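# Put phone on comic book, laptop on stand

## Task

Place the phone lying flat with all of it resting on the comic book, and set the laptop, shut, on the laptop stand with its top face upward and one of its long edges resting against the stand's lips; at the end the robot must be in contact with neither object.

## Robot and tools

Robot: two arms, left_arm and right_arm, each ending in a two-finger gripper. The fingers extend along the gripper's +z axis and close along its y axis. The reported end_effector_position is the spot between the finger pads, roughly 1 cm short of the tips. Two head cameras give images: cam_head_left and cam_head_right, each 896x504.

Frame: everything uses the scene frame. Its origin sits at table height halfway between the nominal arm bases; +z points up, +x points out across the table, and left_arm is on the +y side (image left/right does not match these names). Printed positions and orientations can be wrong by a few centimetres, more at long reach. Friction and weight can also leave a gripper a centimetre or more away from its command in free air, which does not by itself mean contact. A BASES line, if present, gives the calibrated base places.

Row layout (shared by execute_actions and move): one flat list of 14 numbers covering both arms, each in [-1, 1]: dx, dy, dz, rx, ry, rz, opening for left_arm, then the same seven for right_arm. Send all 14 even when only one arm should move. dx, dy, dz, rx, ry, rz are offsets, not poses: they are measured along scene axes from that arm's Hand target as it stood when the action or move began, and the gripper rotates about that point. Scale: 1.0 equals 0.6 m of travel or 180 degrees of turn. rx, ry, rz form a single rotation vector. If the translation length exceeds 1.0 it is cut back along its direction. Opening is absolute, not an offset: +1 fully open (0.094 m), -1 closed. Writing 0 there commands a half-open gripper, so to keep a gripper as it is, repeat its current command (see Tool commands in the result).

execute_actions(actions, cameras): actions is a list of actions; each action is up to 15 rows, one per 1/30 s control step, the last row held to fill 15 steps. All rows within one action count from the action's starting Hand target, not from the row before; a new action starts from the updated Hand target, so repeating an offset moves further. An empty list just reports state and images. cameras picks images: omitted, null or ["all"] gives all, [] gives none; an unknown name invalidates the call.

move(target, speed, blend, opening_speed, blocking, cameras): drives each gripper in a straight line toward a target. target is one 14-number row or a list of up to 15 rows; every row is an offset from the same starting Hand targets. speed is in m/s, 0.002 to 4.3 (default 0.25), one value or one per target; rotation is capped at twice that in rad/s. blend (m) rounds corners between listed targets. opening_speed (per second on the -1..+1 scale, at least 0.2) ramps the fingers; use a low value when closing on fragile items. Paths share a 10 s cap and do not avoid obstacles or the other arm. Grippers lag and can overshoot, especially fast or with a nearly straight arm. Avoid paths close to an arm's own base. The result adds a move: line, e.g. done, off_target, moving, held, fault, plus limits such as paced (pose clipped) or held (steps withheld). done means at rest within 10 mm and 2 degrees; neither done nor off_target tells you about contact. blocking=false returns after about 0.5 s while the move continues.

wait(seconds 0 to 10): lets the scene run holding last commands. stop(): brakes a running move. zoom_image(camera, region [x0,y0,x1,y1] in pixels, at most 504x504): a closer look at the latest image of cam_head_left or cam_head_right. finished_scene(scene): ends the current scene; give its number; irreversible.

Motion notes: each step the commanded orientation is limited to 40 degrees from the measured one, and position is favoured over orientation when both can't be reached. Hand target in results is the last commanded pose after that clip. If a gripper stops short, resend the missing distance as an offset. Sending six zeros for an arm re-asserts its Hand target; to end a push against an object, command a target back beyond the gripper.

Gripping: grip_measured uses the opening scale; empty it reads up to ~2.7 mm wide. On a hard part it reads a bit narrower (up to ~3 mm) or sometimes slightly wider. Full force begins roughly 0.05 below the first-touch reading (0.11+ for small or round items). Pads push about 50 to 64 N each. To release, command an opening well above grip_measured. grip_effort_nm is motor effort (negative closing), not pad force.

Other result lines: Joint positions (rad, gripper last in metres), Joint velocities (may read "within noise"), Joint torques (include arm weight; numbers 3 and 4 wrap at ±28 N m), Motor temperatures. Joint limits: waist ±2.880, shoulder 0 to 3.142, elbow 0 to 3.019, wrist pitch -1.693 to 1.571, wrist yaw ±1.571, wrist roll ±2.094.

Avoid: objects leaving the table, dropping or releasing moving items, fast impacts, hard presses, any contact or squeeze between the two arms (can fail the task), and stalling against things. Overheating (MOTOR HOT above 85 °C; at 100 °C the arm goes limp for 30 to 60 s) comes from holding loads, long stretches, or pushing at unreachable poses. Loose objects may occasionally be nudged by outside pushes.

Each tool is called after "Request:" as name([rows], argument=value, ...), one row to a line, values as JSON.

## Session

Request:
execute_actions(actions=[])

Scene clock: 0.00 s.
left_arm: end_effector_position=(+0.4917, +0.7724, +0.2723) grip_measured=+1.000 grip_effort_nm=n/a end_effector_quat_wxyz=(+0.538, +0.343, +0.763, +0.102) | right_arm: end_effector_position=(+0.0817, -0.5453, +0.1551) grip_measured=+1.000 grip_effort_nm=n/a end_effector_quat_wxyz=(-0.018, +0.931, +0.365, +0.017)
Joint positions: left_arm=[1.045 1.959 1.826 -0.901 1.086 1.589 0.094] | right_arm=[-1.159 1.068 0.818 -1.355 -0.035 1.239 0.094]
Joint velocities: within noise
Joint torques (N m): no reading
Motor temperatures (°C): left_arm=[23 25 27 24 28 25 28] | right_arm=[27 30 27 25 24 24 25]
Heat: left arm: hottest wrist yaw 28 °C; right arm: hottest shoulder 30 °C.
Hand target: left_arm +0.4939, +0.7763, +0.2941; +0.539, +0.352, +0.755, +0.121 | right_arm +0.0850, -0.5527, +0.1634; -0.006, +0.931, +0.366, +0.017
Tool commands: left_gripper/opening=+1.0 right_gripper/opening=+1.0

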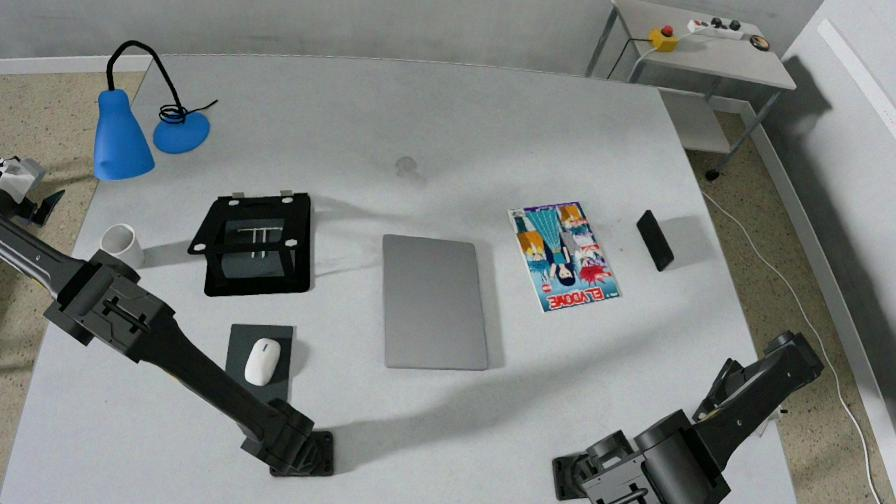

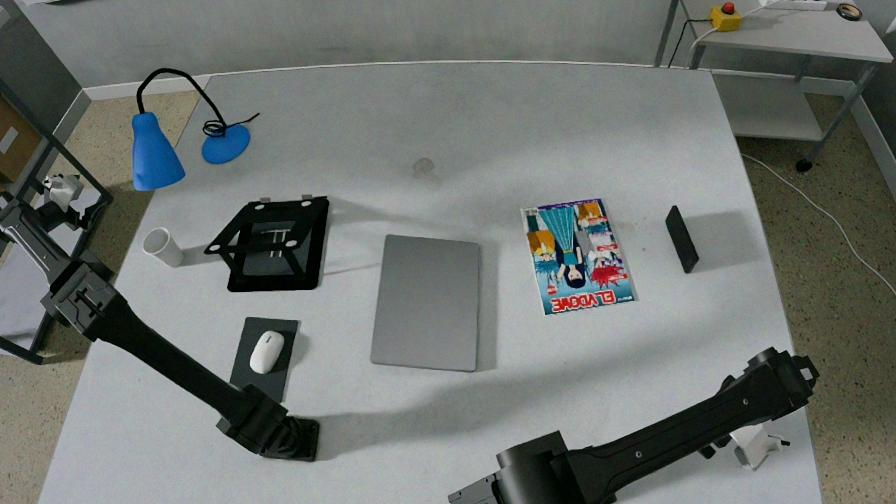

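Request:
zoom_image(camera="cam_head_left", region=[500, 180, 720, 320])

Request:
zoom_image(camera="cam_head_right", region=[500, 180, 720, 320])

Request:
zoom_image(camera="cam_head_left", region=[170, 170, 350, 310])

Request:
zoom_image(camera="cam_head_right", region=[180, 170, 360, 310])

Request:
zoom_image(camera="cam_head_right", region=[340, 210, 520, 390])

Request:
zoom_image(camera="cam_head_left", region=[360, 210, 540, 390])

Scaled by 2.291.

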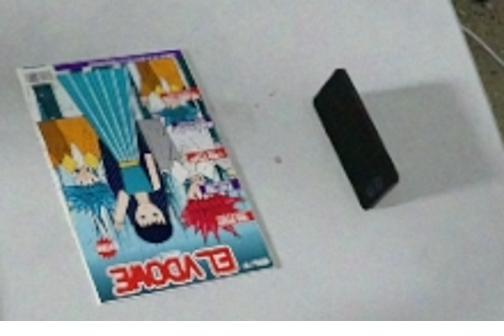

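Scaled by 2.291.

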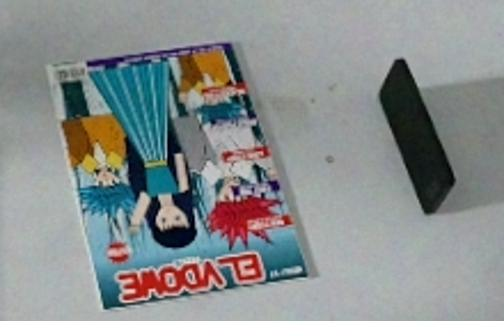

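Scaled by 2.800.

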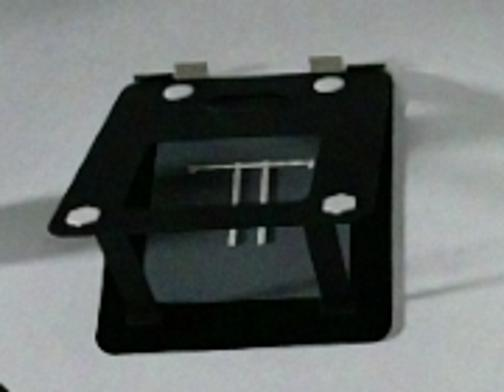

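Scaled by 2.800.

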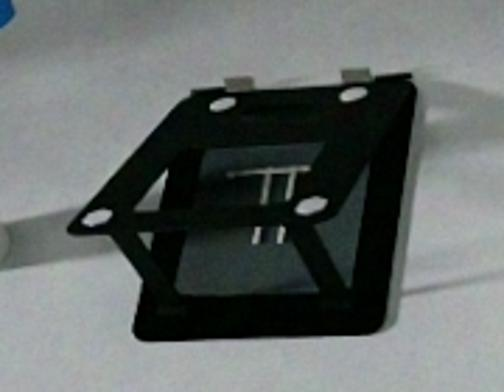

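Scaled by 2.800.

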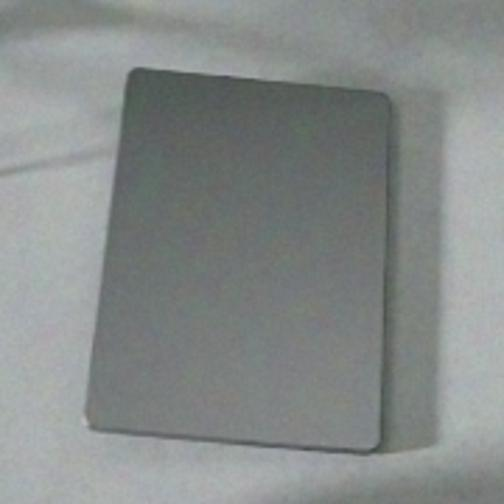

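Scaled by 2.800.

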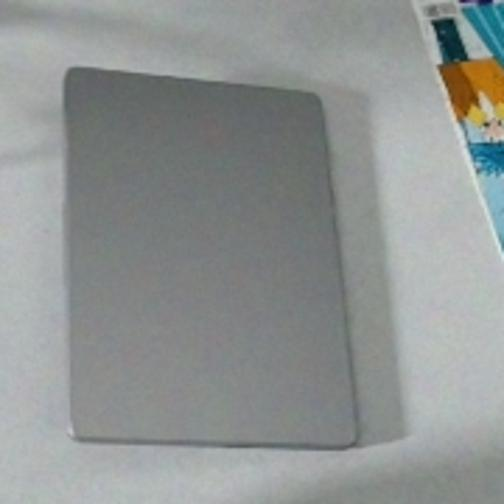

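Request:
move(target=[-0.24,-0.79,0.09,-0.084,0.374,0.244,1,0.45,0.17,0.15,0,0,0.762,1], speed=0.3)

Scene clock: 43.87 s.
left_arm: end_effector_position=(+0.3537, +0.3068, +0.3475) grip_measured=+1.000 grip_effort_nm=0.017 end_effector_quat_wxyz=(+0.065, +0.000, +0.998, +0.012) | right_arm: end_effector_position=(+0.3366, -0.4484, +0.2390) grip_measured=+1.000 grip_effort_nm=-0.022 end_effector_quat_wxyz=(-0.031, +0.009, +0.999, +0.005)
Joint positions: left_arm=[0.169 1.139 1.372 -1.671 0.002 0.198 0.094] | right_arm=[-0.363 1.403 1.322 -1.552 0.011 -0.34 0.094]
Joint torques (N m): left_arm=[-2.73 -9.7 10.02 0.31 -0.05 -0.07] | right_arm=[1.32 -11.34 12.72 -0.28 0.03 0.05]
Motor temperatures (°C): left_arm=[23 28 31 24 28 24 27] | right_arm=[27 31 35 25 24 24 25]
Heat: left arm: hottest elbow 31 °C; right arm: hottest elbow 35 °C.
Hand target: left_arm +0.3500, +0.3023, +0.3482; +0.001, +0.001, +1.000, +0.000 | right_arm +0.3549, -0.4508, +0.2535; -0.018, +0.000, +1.000, +0.000
Off the commanded pose: left_arm 0.006 m, 8 deg | right_arm 0.023 m, 2 deg.
joint sent to its limit (left arm) — joint 4 (wrist pitch), lower limit. The joint targets are off in orientation, not in position.
move: off_target (left_arm, right_arm)

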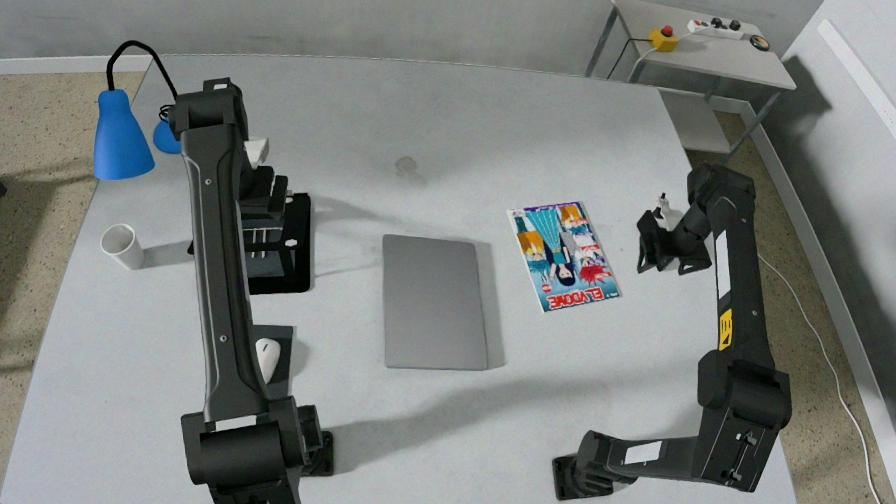

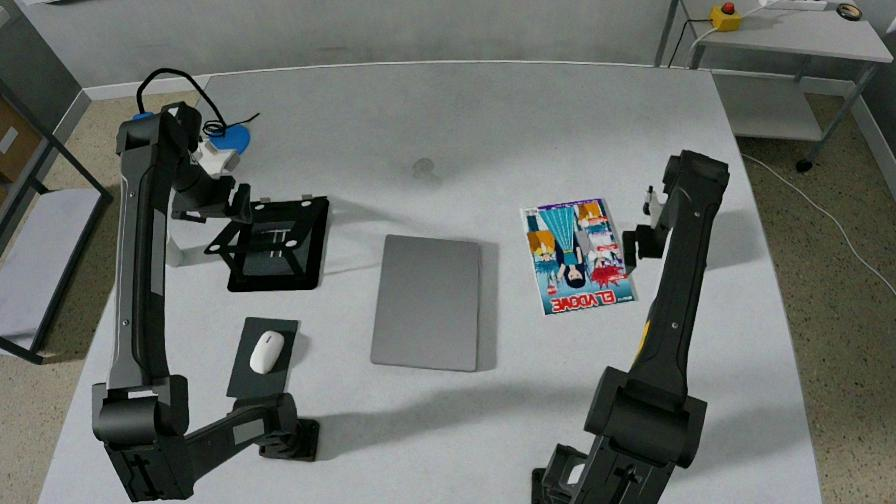

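Request:
zoom_image(camera="cam_head_left", region=[580, 160, 780, 320])

Request:
zoom_image(camera="cam_head_right", region=[560, 160, 760, 320])

Scaled by 2.520.

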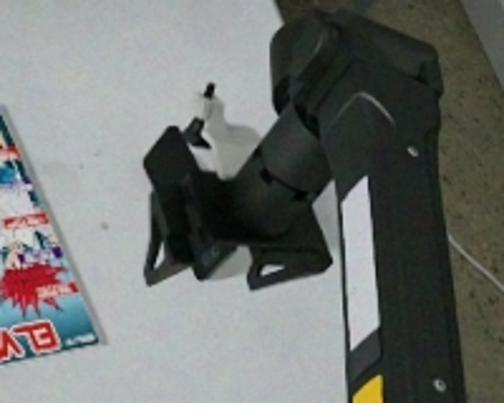

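Scaled by 2.520.

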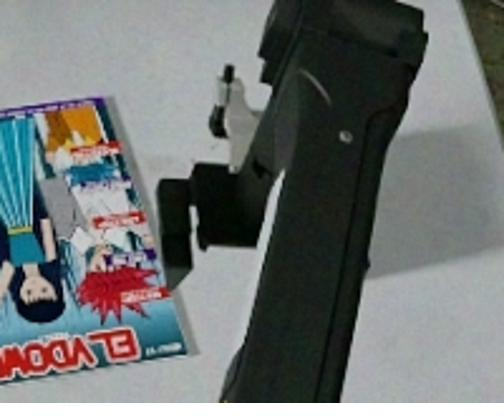

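Request:
move(target=[0,0.0,0,0,0,0,1,0,0,-0.18,0,0,0,1], speed=0.15)

Request:
zoom_image(camera="cam_head_left", region=[580, 160, 780, 320])

Request:
zoom_image(camera="cam_head_right", region=[560, 160, 760, 320])

Scene clock: 53.40 s.
left_arm: end_effector_position=(+0.3537, +0.3068, +0.3475) grip_measured=+1.000 grip_effort_nm=0.017 end_effector_quat_wxyz=(+0.065, +0.000, +0.998, +0.012) | right_arm: end_effector_position=(+0.3536, -0.4547, +0.1559) grip_measured=+1.000 grip_effort_nm=-0.017 end_effector_quat_wxyz=(-0.011, +0.008, +1.000, -0.002)
Joint positions: left_arm=[0.169 1.139 1.372 -1.671 0.002 0.197 0.094] | right_arm=[-0.363 1.464 1.164 -1.29 0.011 -0.34 0.094]
Joint torques (N m): left_arm=[-1.96 -9.47 10.07 0.32 -0.06 -0.09] | right_arm=[1.2 -12.92 7.35 0.5 0.02 0.09]
Heat: left arm: hottest elbow 31 °C; right arm: hottest elbow 37 °C.
Hand target: left_arm +0.3500, +0.3023, +0.3482; +0.001, +0.001, +1.000, +0.000 | right_arm +0.3549, -0.4507, +0.1454; -0.018, +0.000, +1.000, +0.001
Off the commanded pose: left_arm 0.006 m, 8 deg | right_arm 0.011 m, 1 deg.
joint sent to its limit (left arm) — joint 4 (wrist pitch), lower limit. The joint targets are off in orientation, not in position.
move: off_target (left_arm, right_arm)

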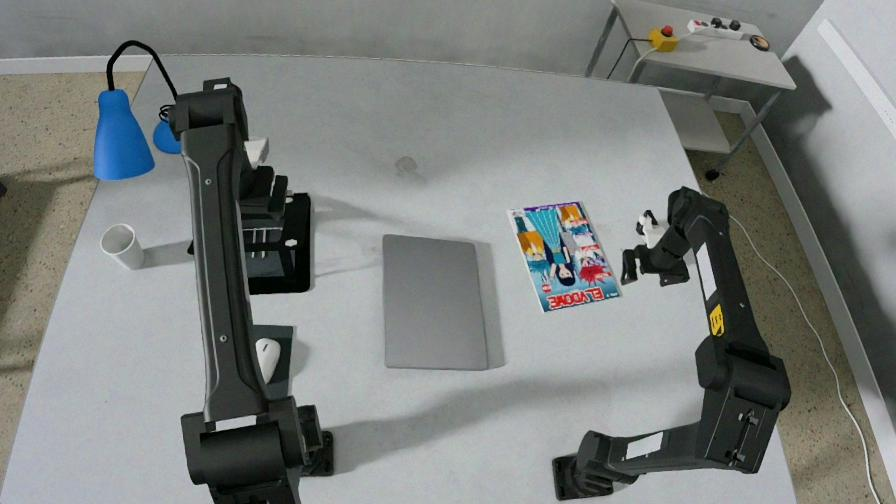

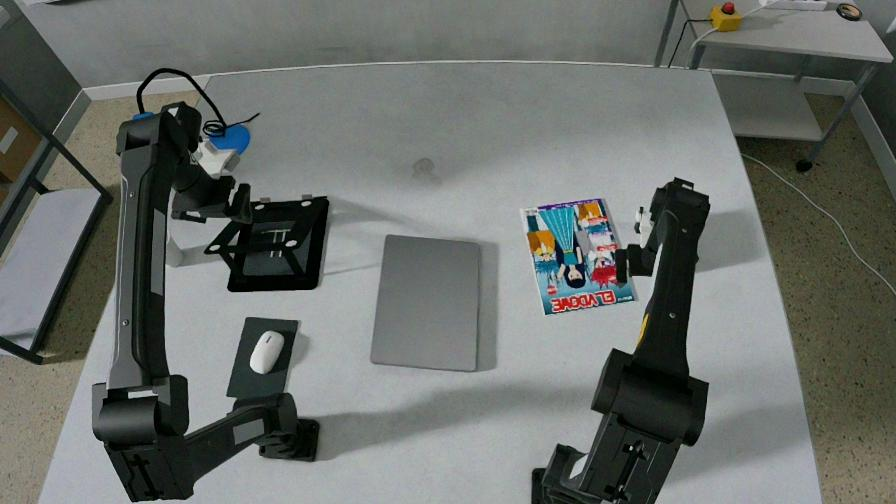

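Scaled by 2.520.

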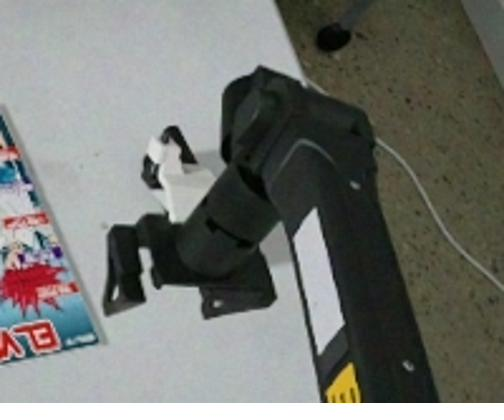

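Scaled by 2.520.

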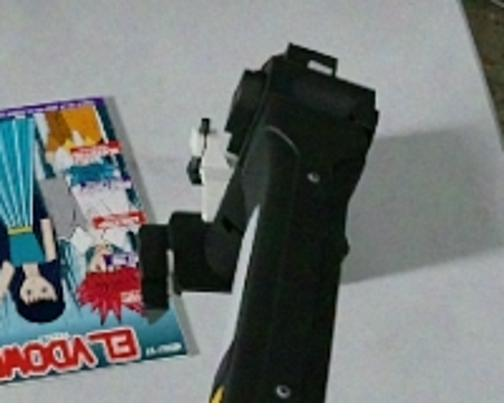

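Request:
move([
  [0,0,0,0,0,0,1,0,0,0.1,0,0,0,1],
  [0,0,0,0,0,0,1,0.325,-0.19,0.1,0,0,0,1],
], speed=0.25, blend=0.03)

Request:
zoom_image(camera="cam_head_left", region=[580, 130, 780, 300])

Request:
zoom_image(camera="cam_head_right", region=[580, 130, 780, 300])

Scene clock: 78.23 s.
left_arm: end_effector_position=(+0.3537, +0.3068, +0.3475) grip_measured=+1.000 grip_effort_nm=0.022 end_effector_quat_wxyz=(+0.065, -0.001, +0.998, +0.012) | right_arm: end_effector_position=(+0.5384, -0.5523, +0.2024) grip_measured=+1.000 grip_effort_nm=-0.022 end_effector_quat_wxyz=(-0.026, -0.002, +1.000, +0.004)
Joint positions: left_arm=[0.169 1.139 1.372 -1.671 0.002 0.197 0.094] | right_arm=[-0.406 2.021 2.036 -1.637 0.012 -0.404 0.094]
Joint torques (N m): left_arm=[-2.96 -9.58 10.03 0.28 -0.08 -0.1] | right_arm=[-0.38 -21.6 12.74 -0.38 0.07 0.09]
Heat: left arm: hottest elbow 31 °C; right arm: hottest elbow 36 °C.
Hand target: left_arm +0.3500, +0.3023, +0.3482; +0.001, +0.001, +1.000, +0.000 | right_arm +0.5499, -0.5648, +0.2055; -0.018, +0.000, +1.000, +0.001
Off the commanded pose: left_arm 0.006 m, 8 deg | right_arm 0.017 m, 1 deg.
joint sent to its limit (left arm) — joint 4 (wrist pitch), lower limit. The joint targets are off in orientation, not in position.
move: off_target (left_arm, right_arm)

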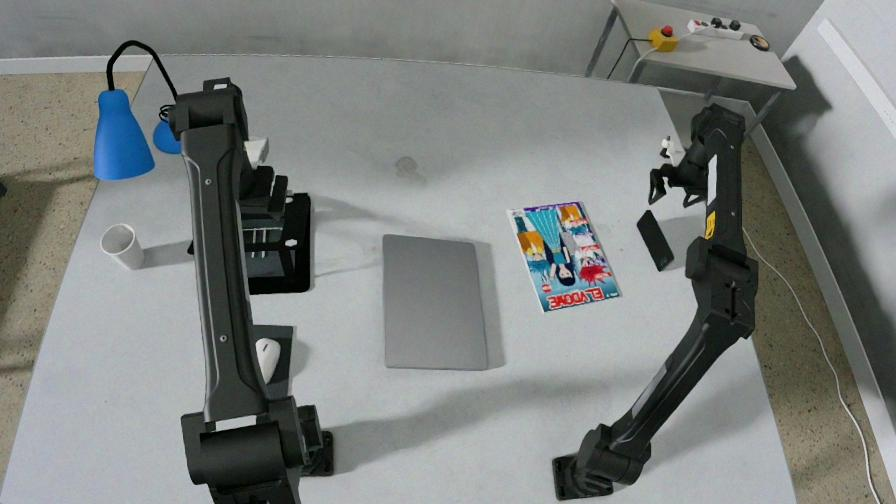

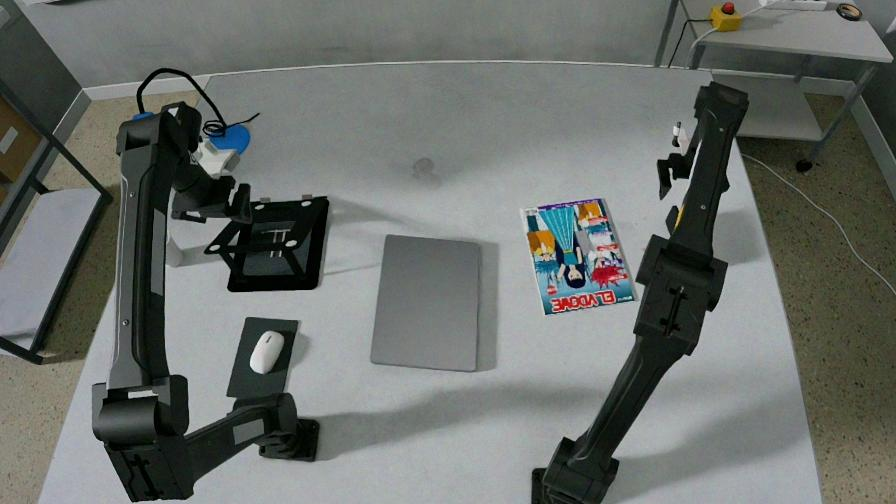

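Scaled by 2.520.

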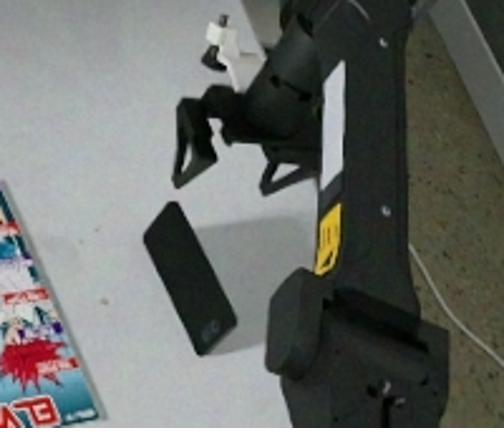

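Scaled by 2.520.

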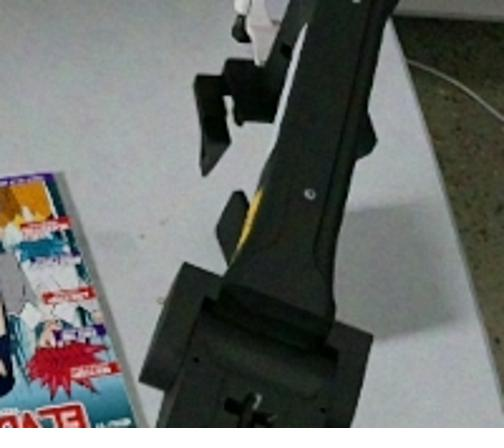

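Request:
move(target=[0,0,0,0,0,0,1,-0.02,-0.045,-0.075,0,0,0.039,1], speed=0.15)

Request:
zoom_image(camera="cam_head_left", region=[580, 130, 780, 300])

Request:
zoom_image(camera="cam_head_right", region=[580, 130, 780, 300])

Scene clock: 88.17 s.
left_arm: end_effector_position=(+0.3537, +0.3068, +0.3475) grip_measured=+1.000 grip_effort_nm=0.022 end_effector_quat_wxyz=(+0.065, -0.001, +0.998, +0.012) | right_arm: end_effector_position=(+0.5383, -0.5876, +0.1819) grip_measured=+1.000 grip_effort_nm=-0.022 end_effector_quat_wxyz=(-0.006, -0.060, +0.998, -0.007)
Joint positions: left_arm=[0.169 1.139 1.372 -1.671 0.002 0.197 0.094] | right_arm=[-0.456 2.03 1.999 -1.543 0.017 -0.572 0.094]
Joint torques (N m): left_arm=[-2.37 -8.88 10.06 0.27 0 -0.11] | right_arm=[0.03 -21.71 7.49 0.49 0.07 0.12]
Heat: left arm: hottest elbow 31 °C; right arm: hottest elbow 37 °C.
Hand target: left_arm +0.3500, +0.3023, +0.3482; +0.001, +0.001, +1.000, +0.000 | right_arm +0.5379, -0.5917, +0.1605; -0.018, -0.062, +0.998, -0.001
Off the commanded pose: left_arm 0.006 m, 8 deg | right_arm 0.022 m, 2 deg.
joint sent to its limit (left arm) — joint 4 (wrist pitch), lower limit. The joint targets are off in orientation, not in position.
move: off_target (left_arm, right_arm)

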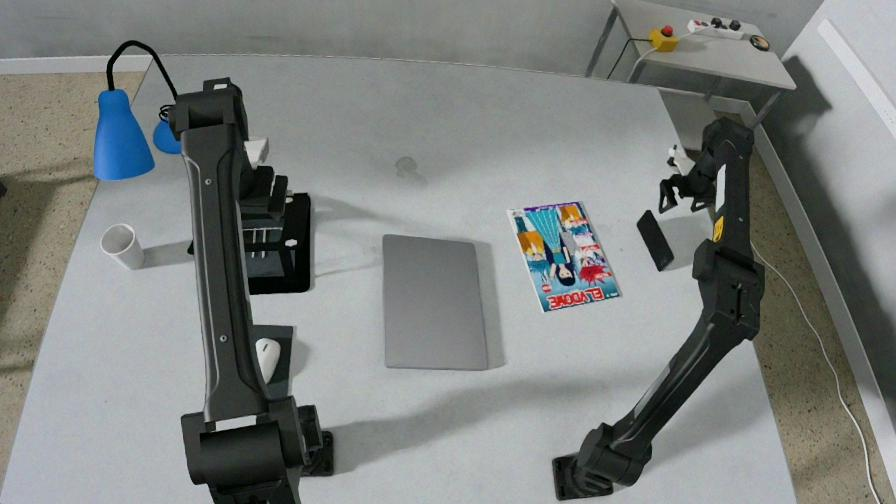

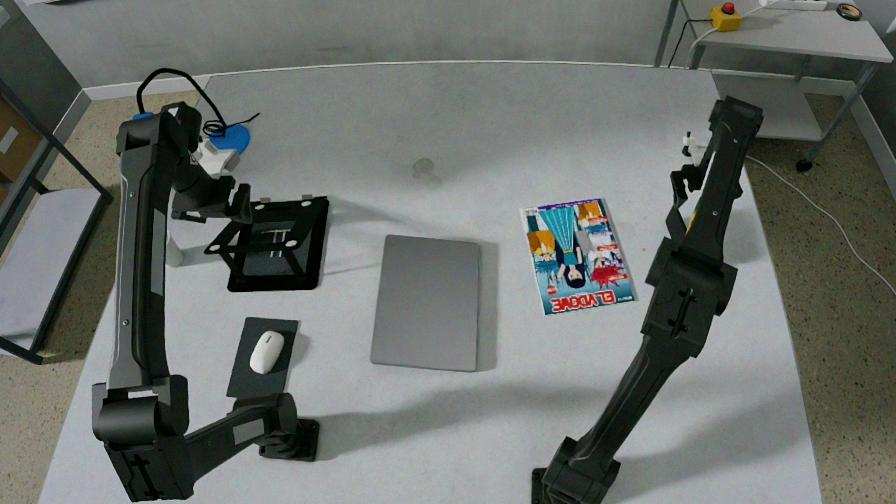

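Scaled by 2.520.

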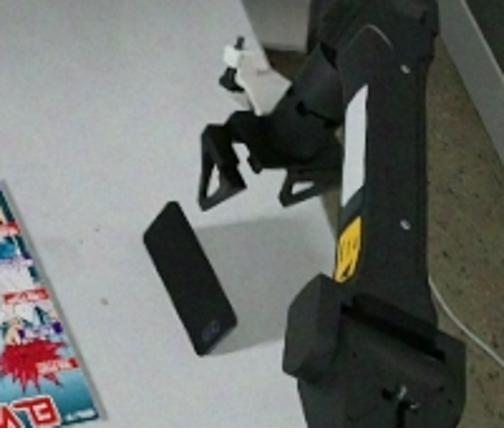

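Scaled by 2.520.

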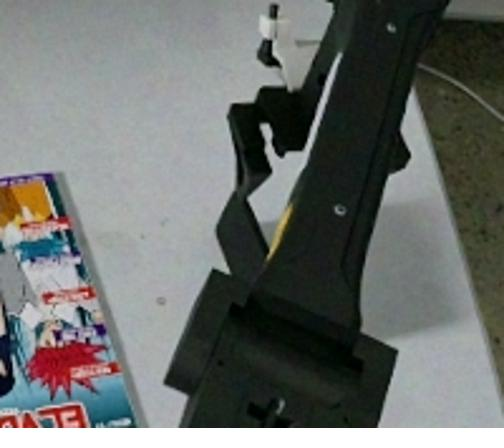

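Request:
move(target=[0,0,0,0,0,0,1,-0.01,0,-0.1,0,0,0,1], speed=0.12)

Request:
zoom_image(camera="cam_head_left", region=[580, 130, 780, 300])

Request:
zoom_image(camera="cam_head_right", region=[580, 130, 780, 300])

Scene clock: 95.97 s.
left_arm: end_effector_position=(+0.3537, +0.3068, +0.3475) grip_measured=+1.000 grip_effort_nm=0.017 end_effector_quat_wxyz=(+0.065, -0.001, +0.998, +0.012) | right_arm: end_effector_position=(+0.5351, -0.5871, +0.1227) grip_measured=+1.000 grip_effort_nm=-0.017 end_effector_quat_wxyz=(-0.005, -0.062, +0.998, -0.007)
Joint positions: left_arm=[0.169 1.139 1.372 -1.671 0.002 0.197 0.094] | right_arm=[-0.458 2.039 1.857 -1.39 0.017 -0.576 0.094]
Joint torques (N m): left_arm=[-2.32 -9.05 10.02 0.28 -0.02 -0.15] | right_arm=[-0.21 -22.59 7.36 0.49 0.08 0.08]
Heat: left arm: hottest elbow 31 °C; right arm: hottest elbow 36 °C.
Hand target: left_arm +0.3500, +0.3023, +0.3482; +0.001, +0.001, +1.000, +0.000 | right_arm +0.5318, -0.5918, +0.1005; -0.018, -0.062, +0.998, -0.001
Off the commanded pose: left_arm 0.006 m, 8 deg | right_arm 0.023 m, 2 deg.
joint sent to its limit (left arm) — joint 4 (wrist pitch), lower limit. The joint targets are off in orientation, not in position.
move: off_target (left_arm, right_arm)

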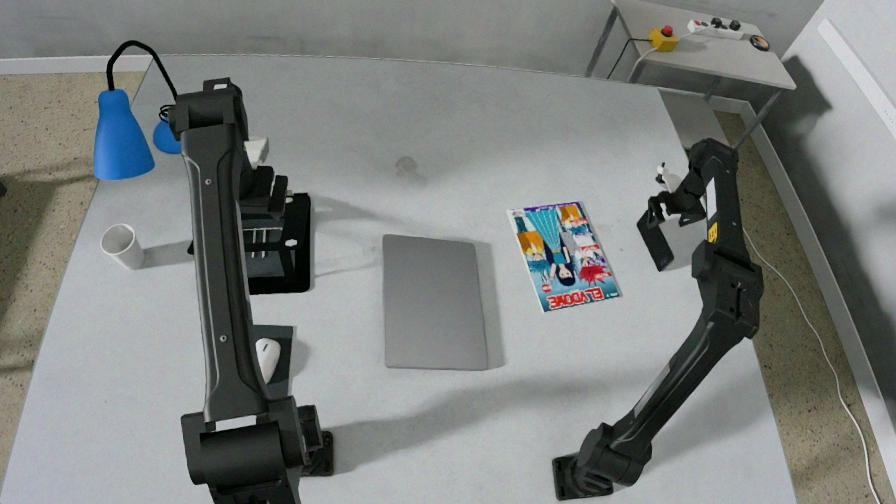

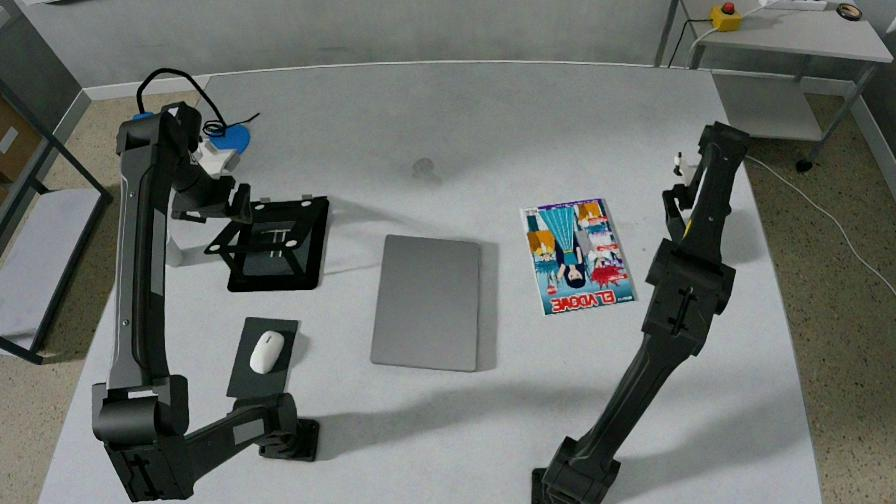

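Scaled by 2.520.

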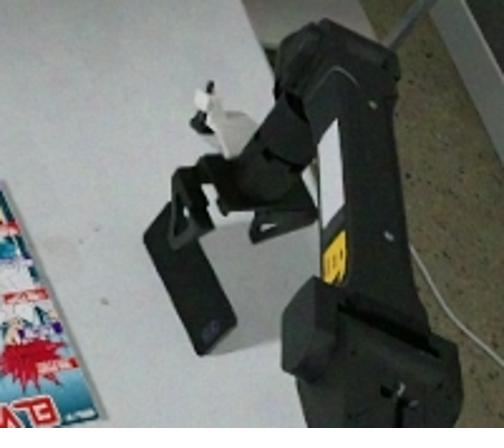

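Scaled by 2.520.

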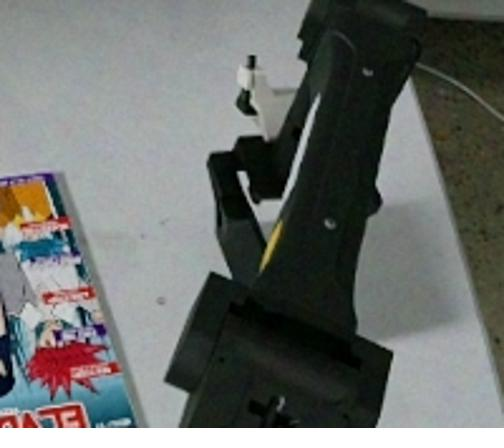

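Request:
move(target=[0,0,0,0,0,0,1,0,0,-0.1,0,0,0,1], speed=0.1)

Request:
zoom_image(camera="cam_head_left", region=[580, 130, 780, 300])

Scene clock: 99.73 s.
left_arm: end_effector_position=(+0.3537, +0.3068, +0.3475) grip_measured=+1.000 grip_effort_nm=0.022 end_effector_quat_wxyz=(+0.065, -0.001, +0.998, +0.012) | right_arm: end_effector_position=(+0.5363, -0.5877, +0.0599) grip_measured=+1.000 grip_effort_nm=-0.022 end_effector_quat_wxyz=(-0.007, -0.062, +0.998, -0.006)
Joint positions: left_arm=[0.169 1.139 1.372 -1.671 0.002 0.197 0.094] | right_arm=[-0.458 2.091 1.772 -1.259 0.017 -0.576 0.094]
Joint torques (N m): left_arm=[-2.02 -8.41 10.09 0.17 -0.05 -0.11] | right_arm=[-0.09 -22.01 7.15 0.47 0.07 0.09]
Heat: left arm: hottest elbow 31 °C; right arm: hottest elbow 36 °C.
Hand target: left_arm +0.3500, +0.3023, +0.3482; +0.001, +0.001, +1.000, +0.000 | right_arm +0.5320, -0.5919, +0.0406; -0.018, -0.061, +0.998, -0.001
Off the commanded pose: left_arm 0.006 m, 8 deg | right_arm 0.020 m, 1 deg.
joint sent to its limit (left arm) — joint 4 (wrist pitch), lower limit. The joint targets are off in orientation, not in position.
move: off_target (left_arm, right_arm)

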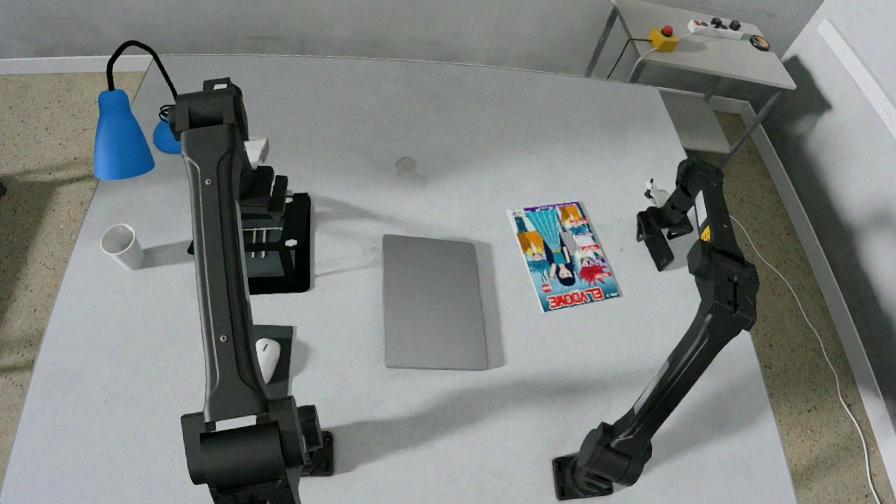

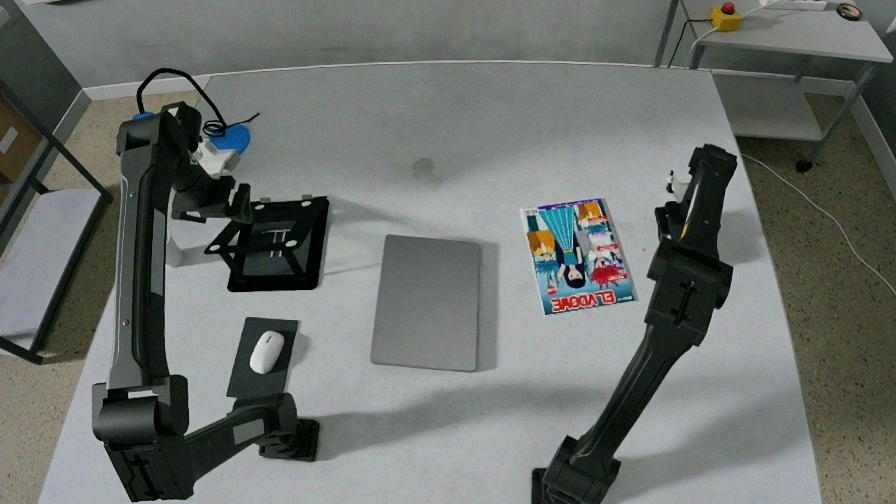

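Scaled by 2.520.

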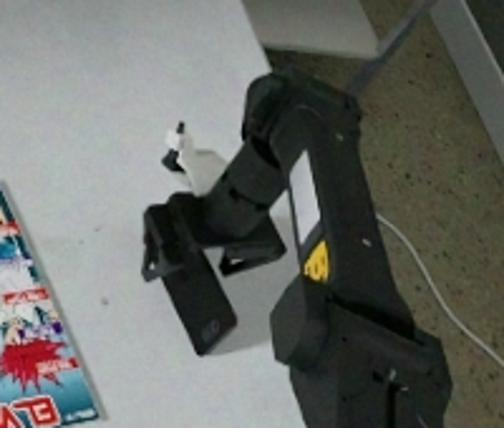

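Request:
move(target=[0,0,0,0,0,0,1,0,0,0,0,0,0,-1], opening_speed=0.4)

Request:
zoom_image(camera="cam_head_left", region=[580, 130, 780, 300])

Scene clock: 106.60 s.
left_arm: end_effector_position=(+0.3537, +0.3068, +0.3475) grip_measured=+1.000 grip_effort_nm=0.022 end_effector_quat_wxyz=(+0.065, -0.001, +0.998, +0.012) | right_arm: end_effector_position=(+0.5366, -0.5883, +0.0599) grip_measured=-0.842 grip_effort_nm=-1.038 end_effector_quat_wxyz=(-0.007, -0.062, +0.998, -0.007)
Joint positions: left_arm=[0.169 1.139 1.372 -1.671 0.002 0.197 0.094] | right_arm=[-0.458 2.091 1.772 -1.257 0.019 -0.577 0.007]
Joint torques (N m): left_arm=[-2.43 -8.82 10.03 0.23 -0.06 -0.11] | right_arm=[-0.21 -22.42 7.28 0.44 -0.01 0.11]
Motor temperatures (°C): left_arm=[23 27 31 24 27 24 27] | right_arm=[27 36 36 25 24 23 25]
Heat: left arm: hottest elbow 31 °C; right arm: hottest shoulder 36 °C.
Hand target: left_arm +0.3500, +0.3023, +0.3482; +0.001, +0.001, +1.000, +0.000 | right_arm +0.5320, -0.5919, +0.0406; -0.018, -0.061, +0.998, -0.001
Off the commanded pose: left_arm 0.006 m, 8 deg | right_arm 0.020 m, 1 deg.
joint sent to its limit (left arm) — joint 4 (wrist pitch), lower limit. The joint targets are off in orientation, not in position.
move: off_target (left_arm, right_arm)

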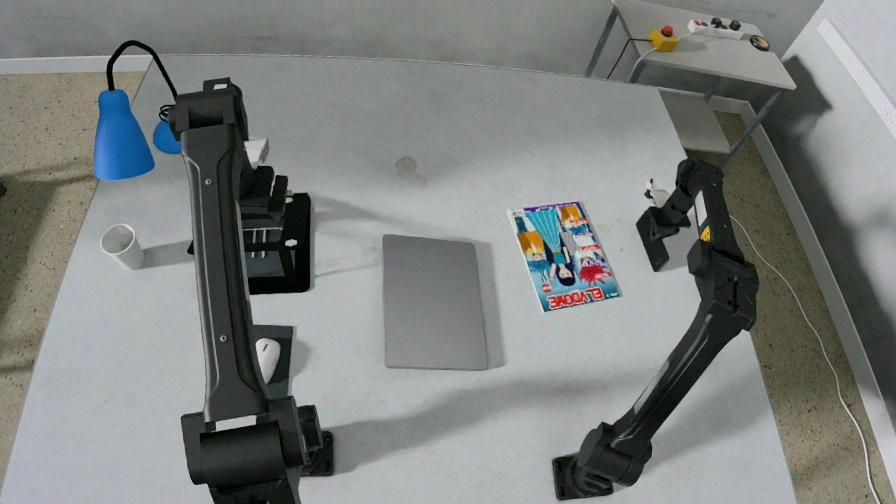

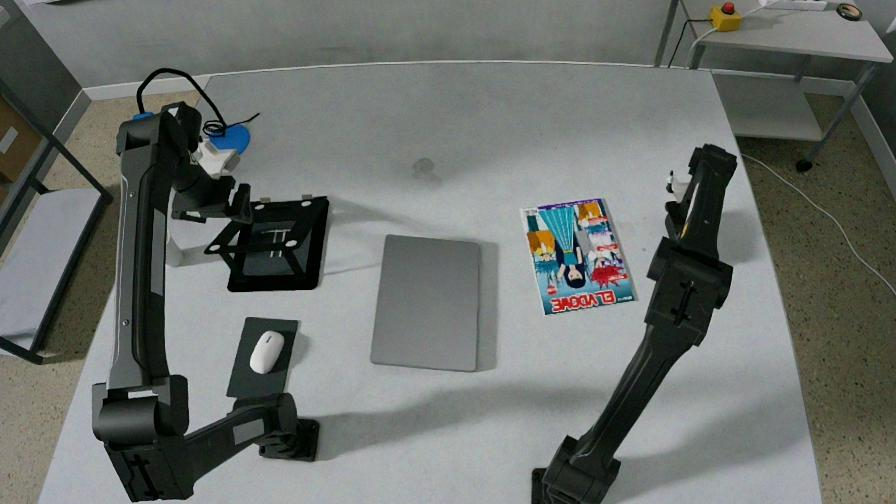

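Scaled by 2.520.

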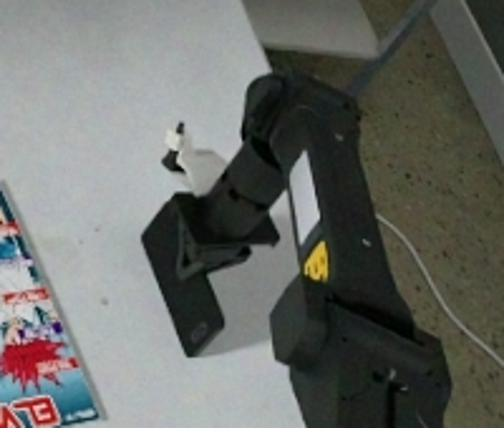

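Request:
move([
  [0,0,0,0,0,0,1,0,0,0.2,0,0,0,-1],
  [0,0,0,0,0,0,1,-0.058,0.35,0.22,0.265,0.032,0,-1],
], speed=0.2, blend=0.03)

Request:
zoom_image(camera="cam_head_left", region=[490, 130, 690, 330])

Request:
zoom_image(camera="cam_head_right", region=[490, 130, 690, 330])

Scene clock: 121.60 s.
left_arm: end_effector_position=(+0.3537, +0.3068, +0.3475) grip_measured=+1.000 grip_effort_nm=0.022 end_effector_quat_wxyz=(+0.065, -0.001, +0.998, +0.012) | right_arm: end_effector_position=(+0.5020, -0.3889, +0.1537) grip_measured=-0.842 grip_effort_nm=-1.038 end_effector_quat_wxyz=(-0.005, -0.037, +0.922, +0.384)
Joint positions: left_arm=[0.169 1.139 1.372 -1.671 0.002 0.197 0.094] | right_arm=[-0.363 1.98 1.694 -1.667 -0.709 -0.581 0.007]
Joint torques (N m): left_arm=[-2.26 -9.29 10.25 0.23 -0.05 -0.04] | right_arm=[1.08 -25 6.82 -0.99 -0.6 0.04]
Heat: left arm: hottest elbow 31 °C; right arm: hottest shoulder 37 °C.
Hand target: left_arm +0.3500, +0.3023, +0.3482; +0.001, +0.001, +1.000, +0.000 | right_arm +0.4972, -0.3817, +0.1727; -0.040, -0.064, +0.911, +0.406
Off the commanded pose: left_arm 0.006 m, 8 deg | right_arm 0.021 m, 6 deg.
joint sent to its limit (left arm) — joint 4 (wrist pitch), lower limit. The joint targets are off in orientation, not in position.
joint sent to its limit (right arm) — joint 4 (wrist pitch), lower limit. The joint targets are off in orientation, not in position.
move: off_target (left_arm, right_arm)

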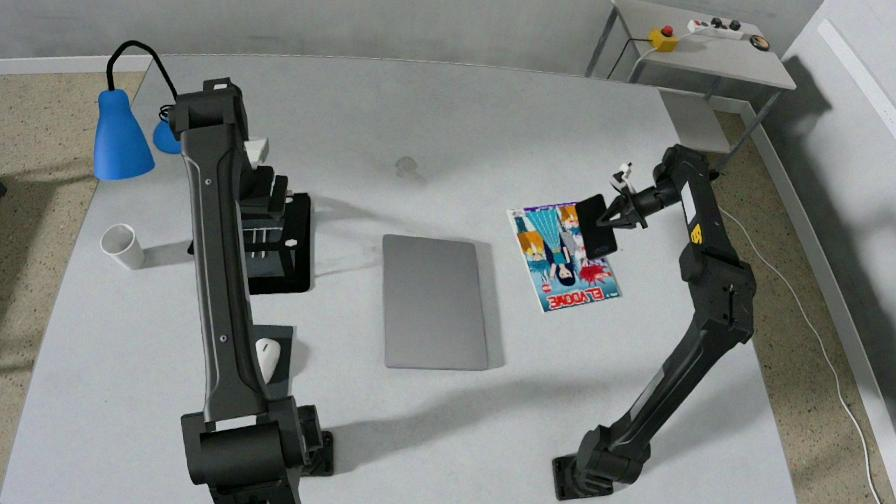

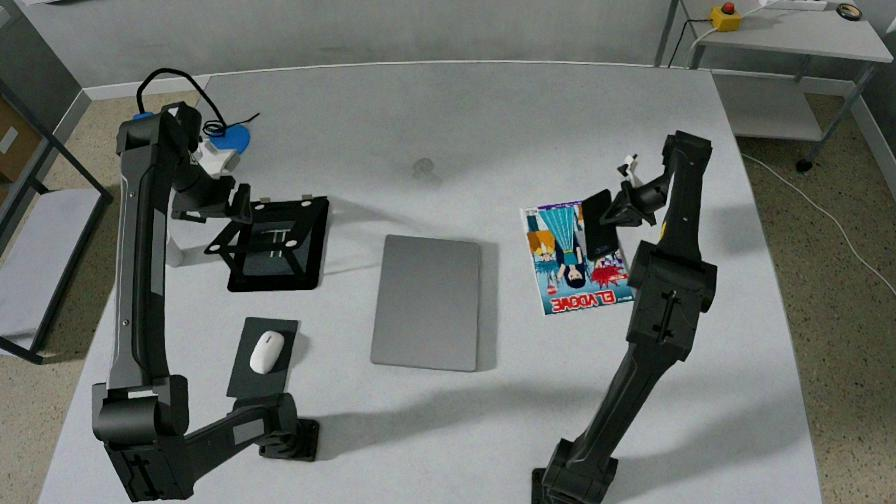

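Scaled by 2.520.

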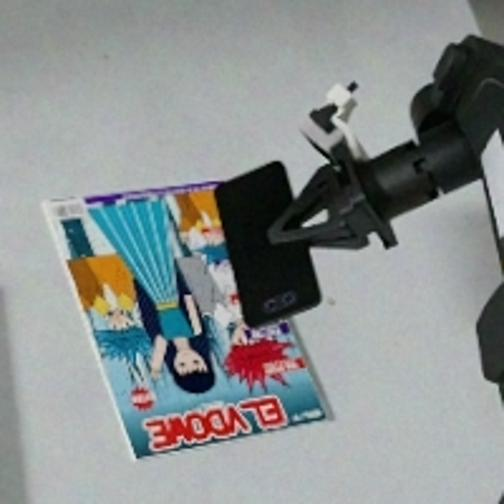

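Scaled by 2.520.

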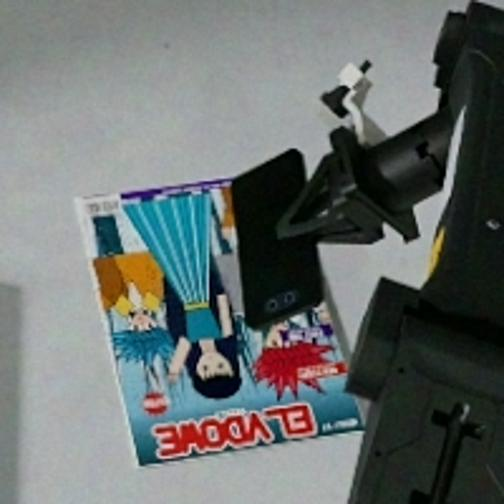

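Request:
move(target=[0,0,0,0,0,0,1,0,0.065,-0.14,0,0,0,-1], speed=0.12)

Request:
zoom_image(camera="cam_head_left", region=[490, 130, 690, 330])

Request:
zoom_image(camera="cam_head_right", region=[490, 130, 690, 330])

Scene clock: 132.97 s.
left_arm: end_effector_position=(+0.3537, +0.3068, +0.3475) grip_measured=+1.000 grip_effort_nm=0.022 end_effector_quat_wxyz=(+0.065, -0.001, +0.998, +0.012) | right_arm: end_effector_position=(+0.4964, -0.3484, +0.0935) grip_measured=-0.842 grip_effort_nm=-1.038 end_effector_quat_wxyz=(-0.039, -0.058, +0.913, +0.402)
Joint positions: left_arm=[0.169 1.139 1.372 -1.671 0.002 0.197 0.094] | right_arm=[-0.297 2.045 1.611 -1.584 -0.728 -0.592 0.007]
Joint torques (N m): left_arm=[-2.02 -9 9.98 0.16 -0.07 -0.08] | right_arm=[1.03 -21.54 6.64 -0.38 -0.59 0.03]
Heat: left arm: hottest elbow 31 °C; right arm: hottest shoulder 39 °C.
Hand target: left_arm +0.3500, +0.3023, +0.3482; +0.001, +0.001, +1.000, +0.000 | right_arm +0.4971, -0.3427, +0.0886; -0.040, -0.064, +0.911, +0.406
Off the commanded pose: left_arm 0.006 m, 8 deg | right_arm 0.008 m, 1 deg.
joint sent to its limit (left arm) — joint 4 (wrist pitch), lower limit. The joint targets are off in orientation, not in position.
move: off_target (left_arm)

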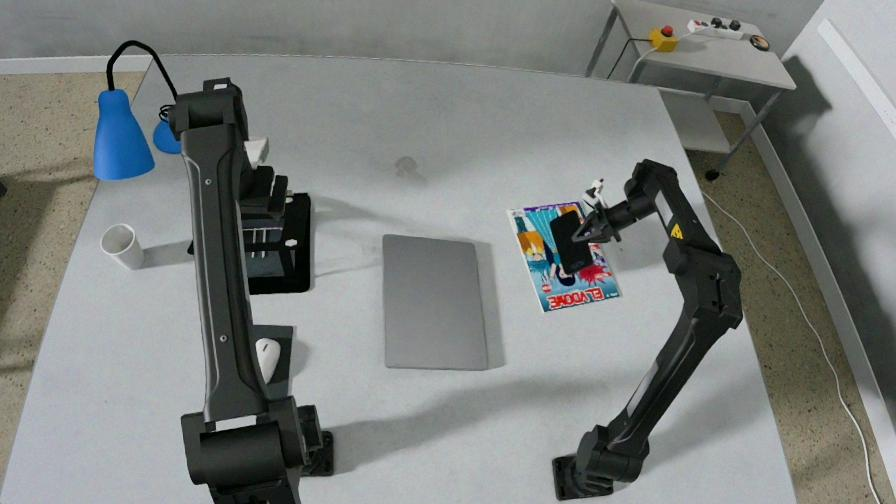

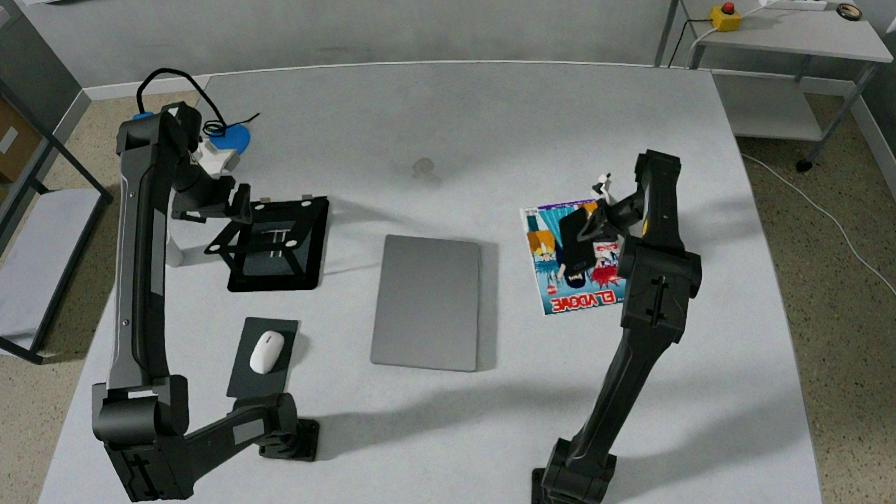

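Scaled by 2.520.

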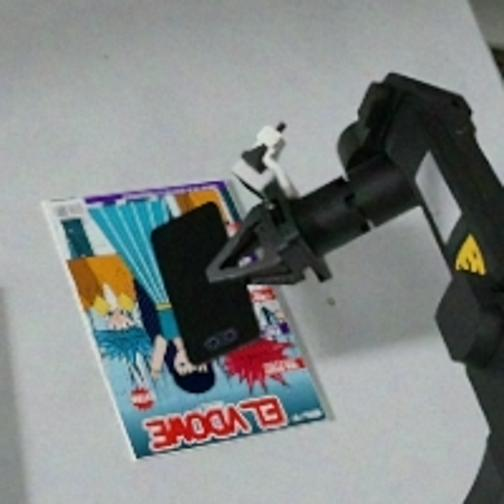

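Scaled by 2.520.

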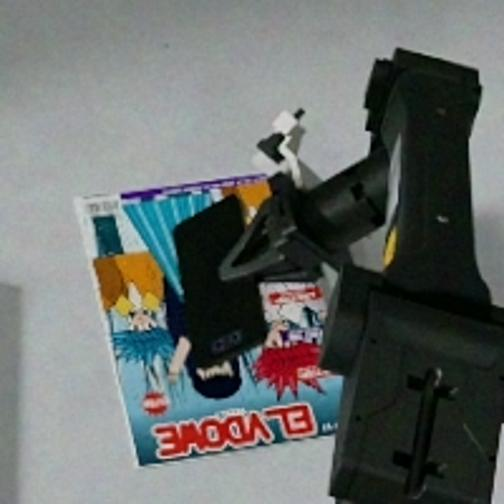

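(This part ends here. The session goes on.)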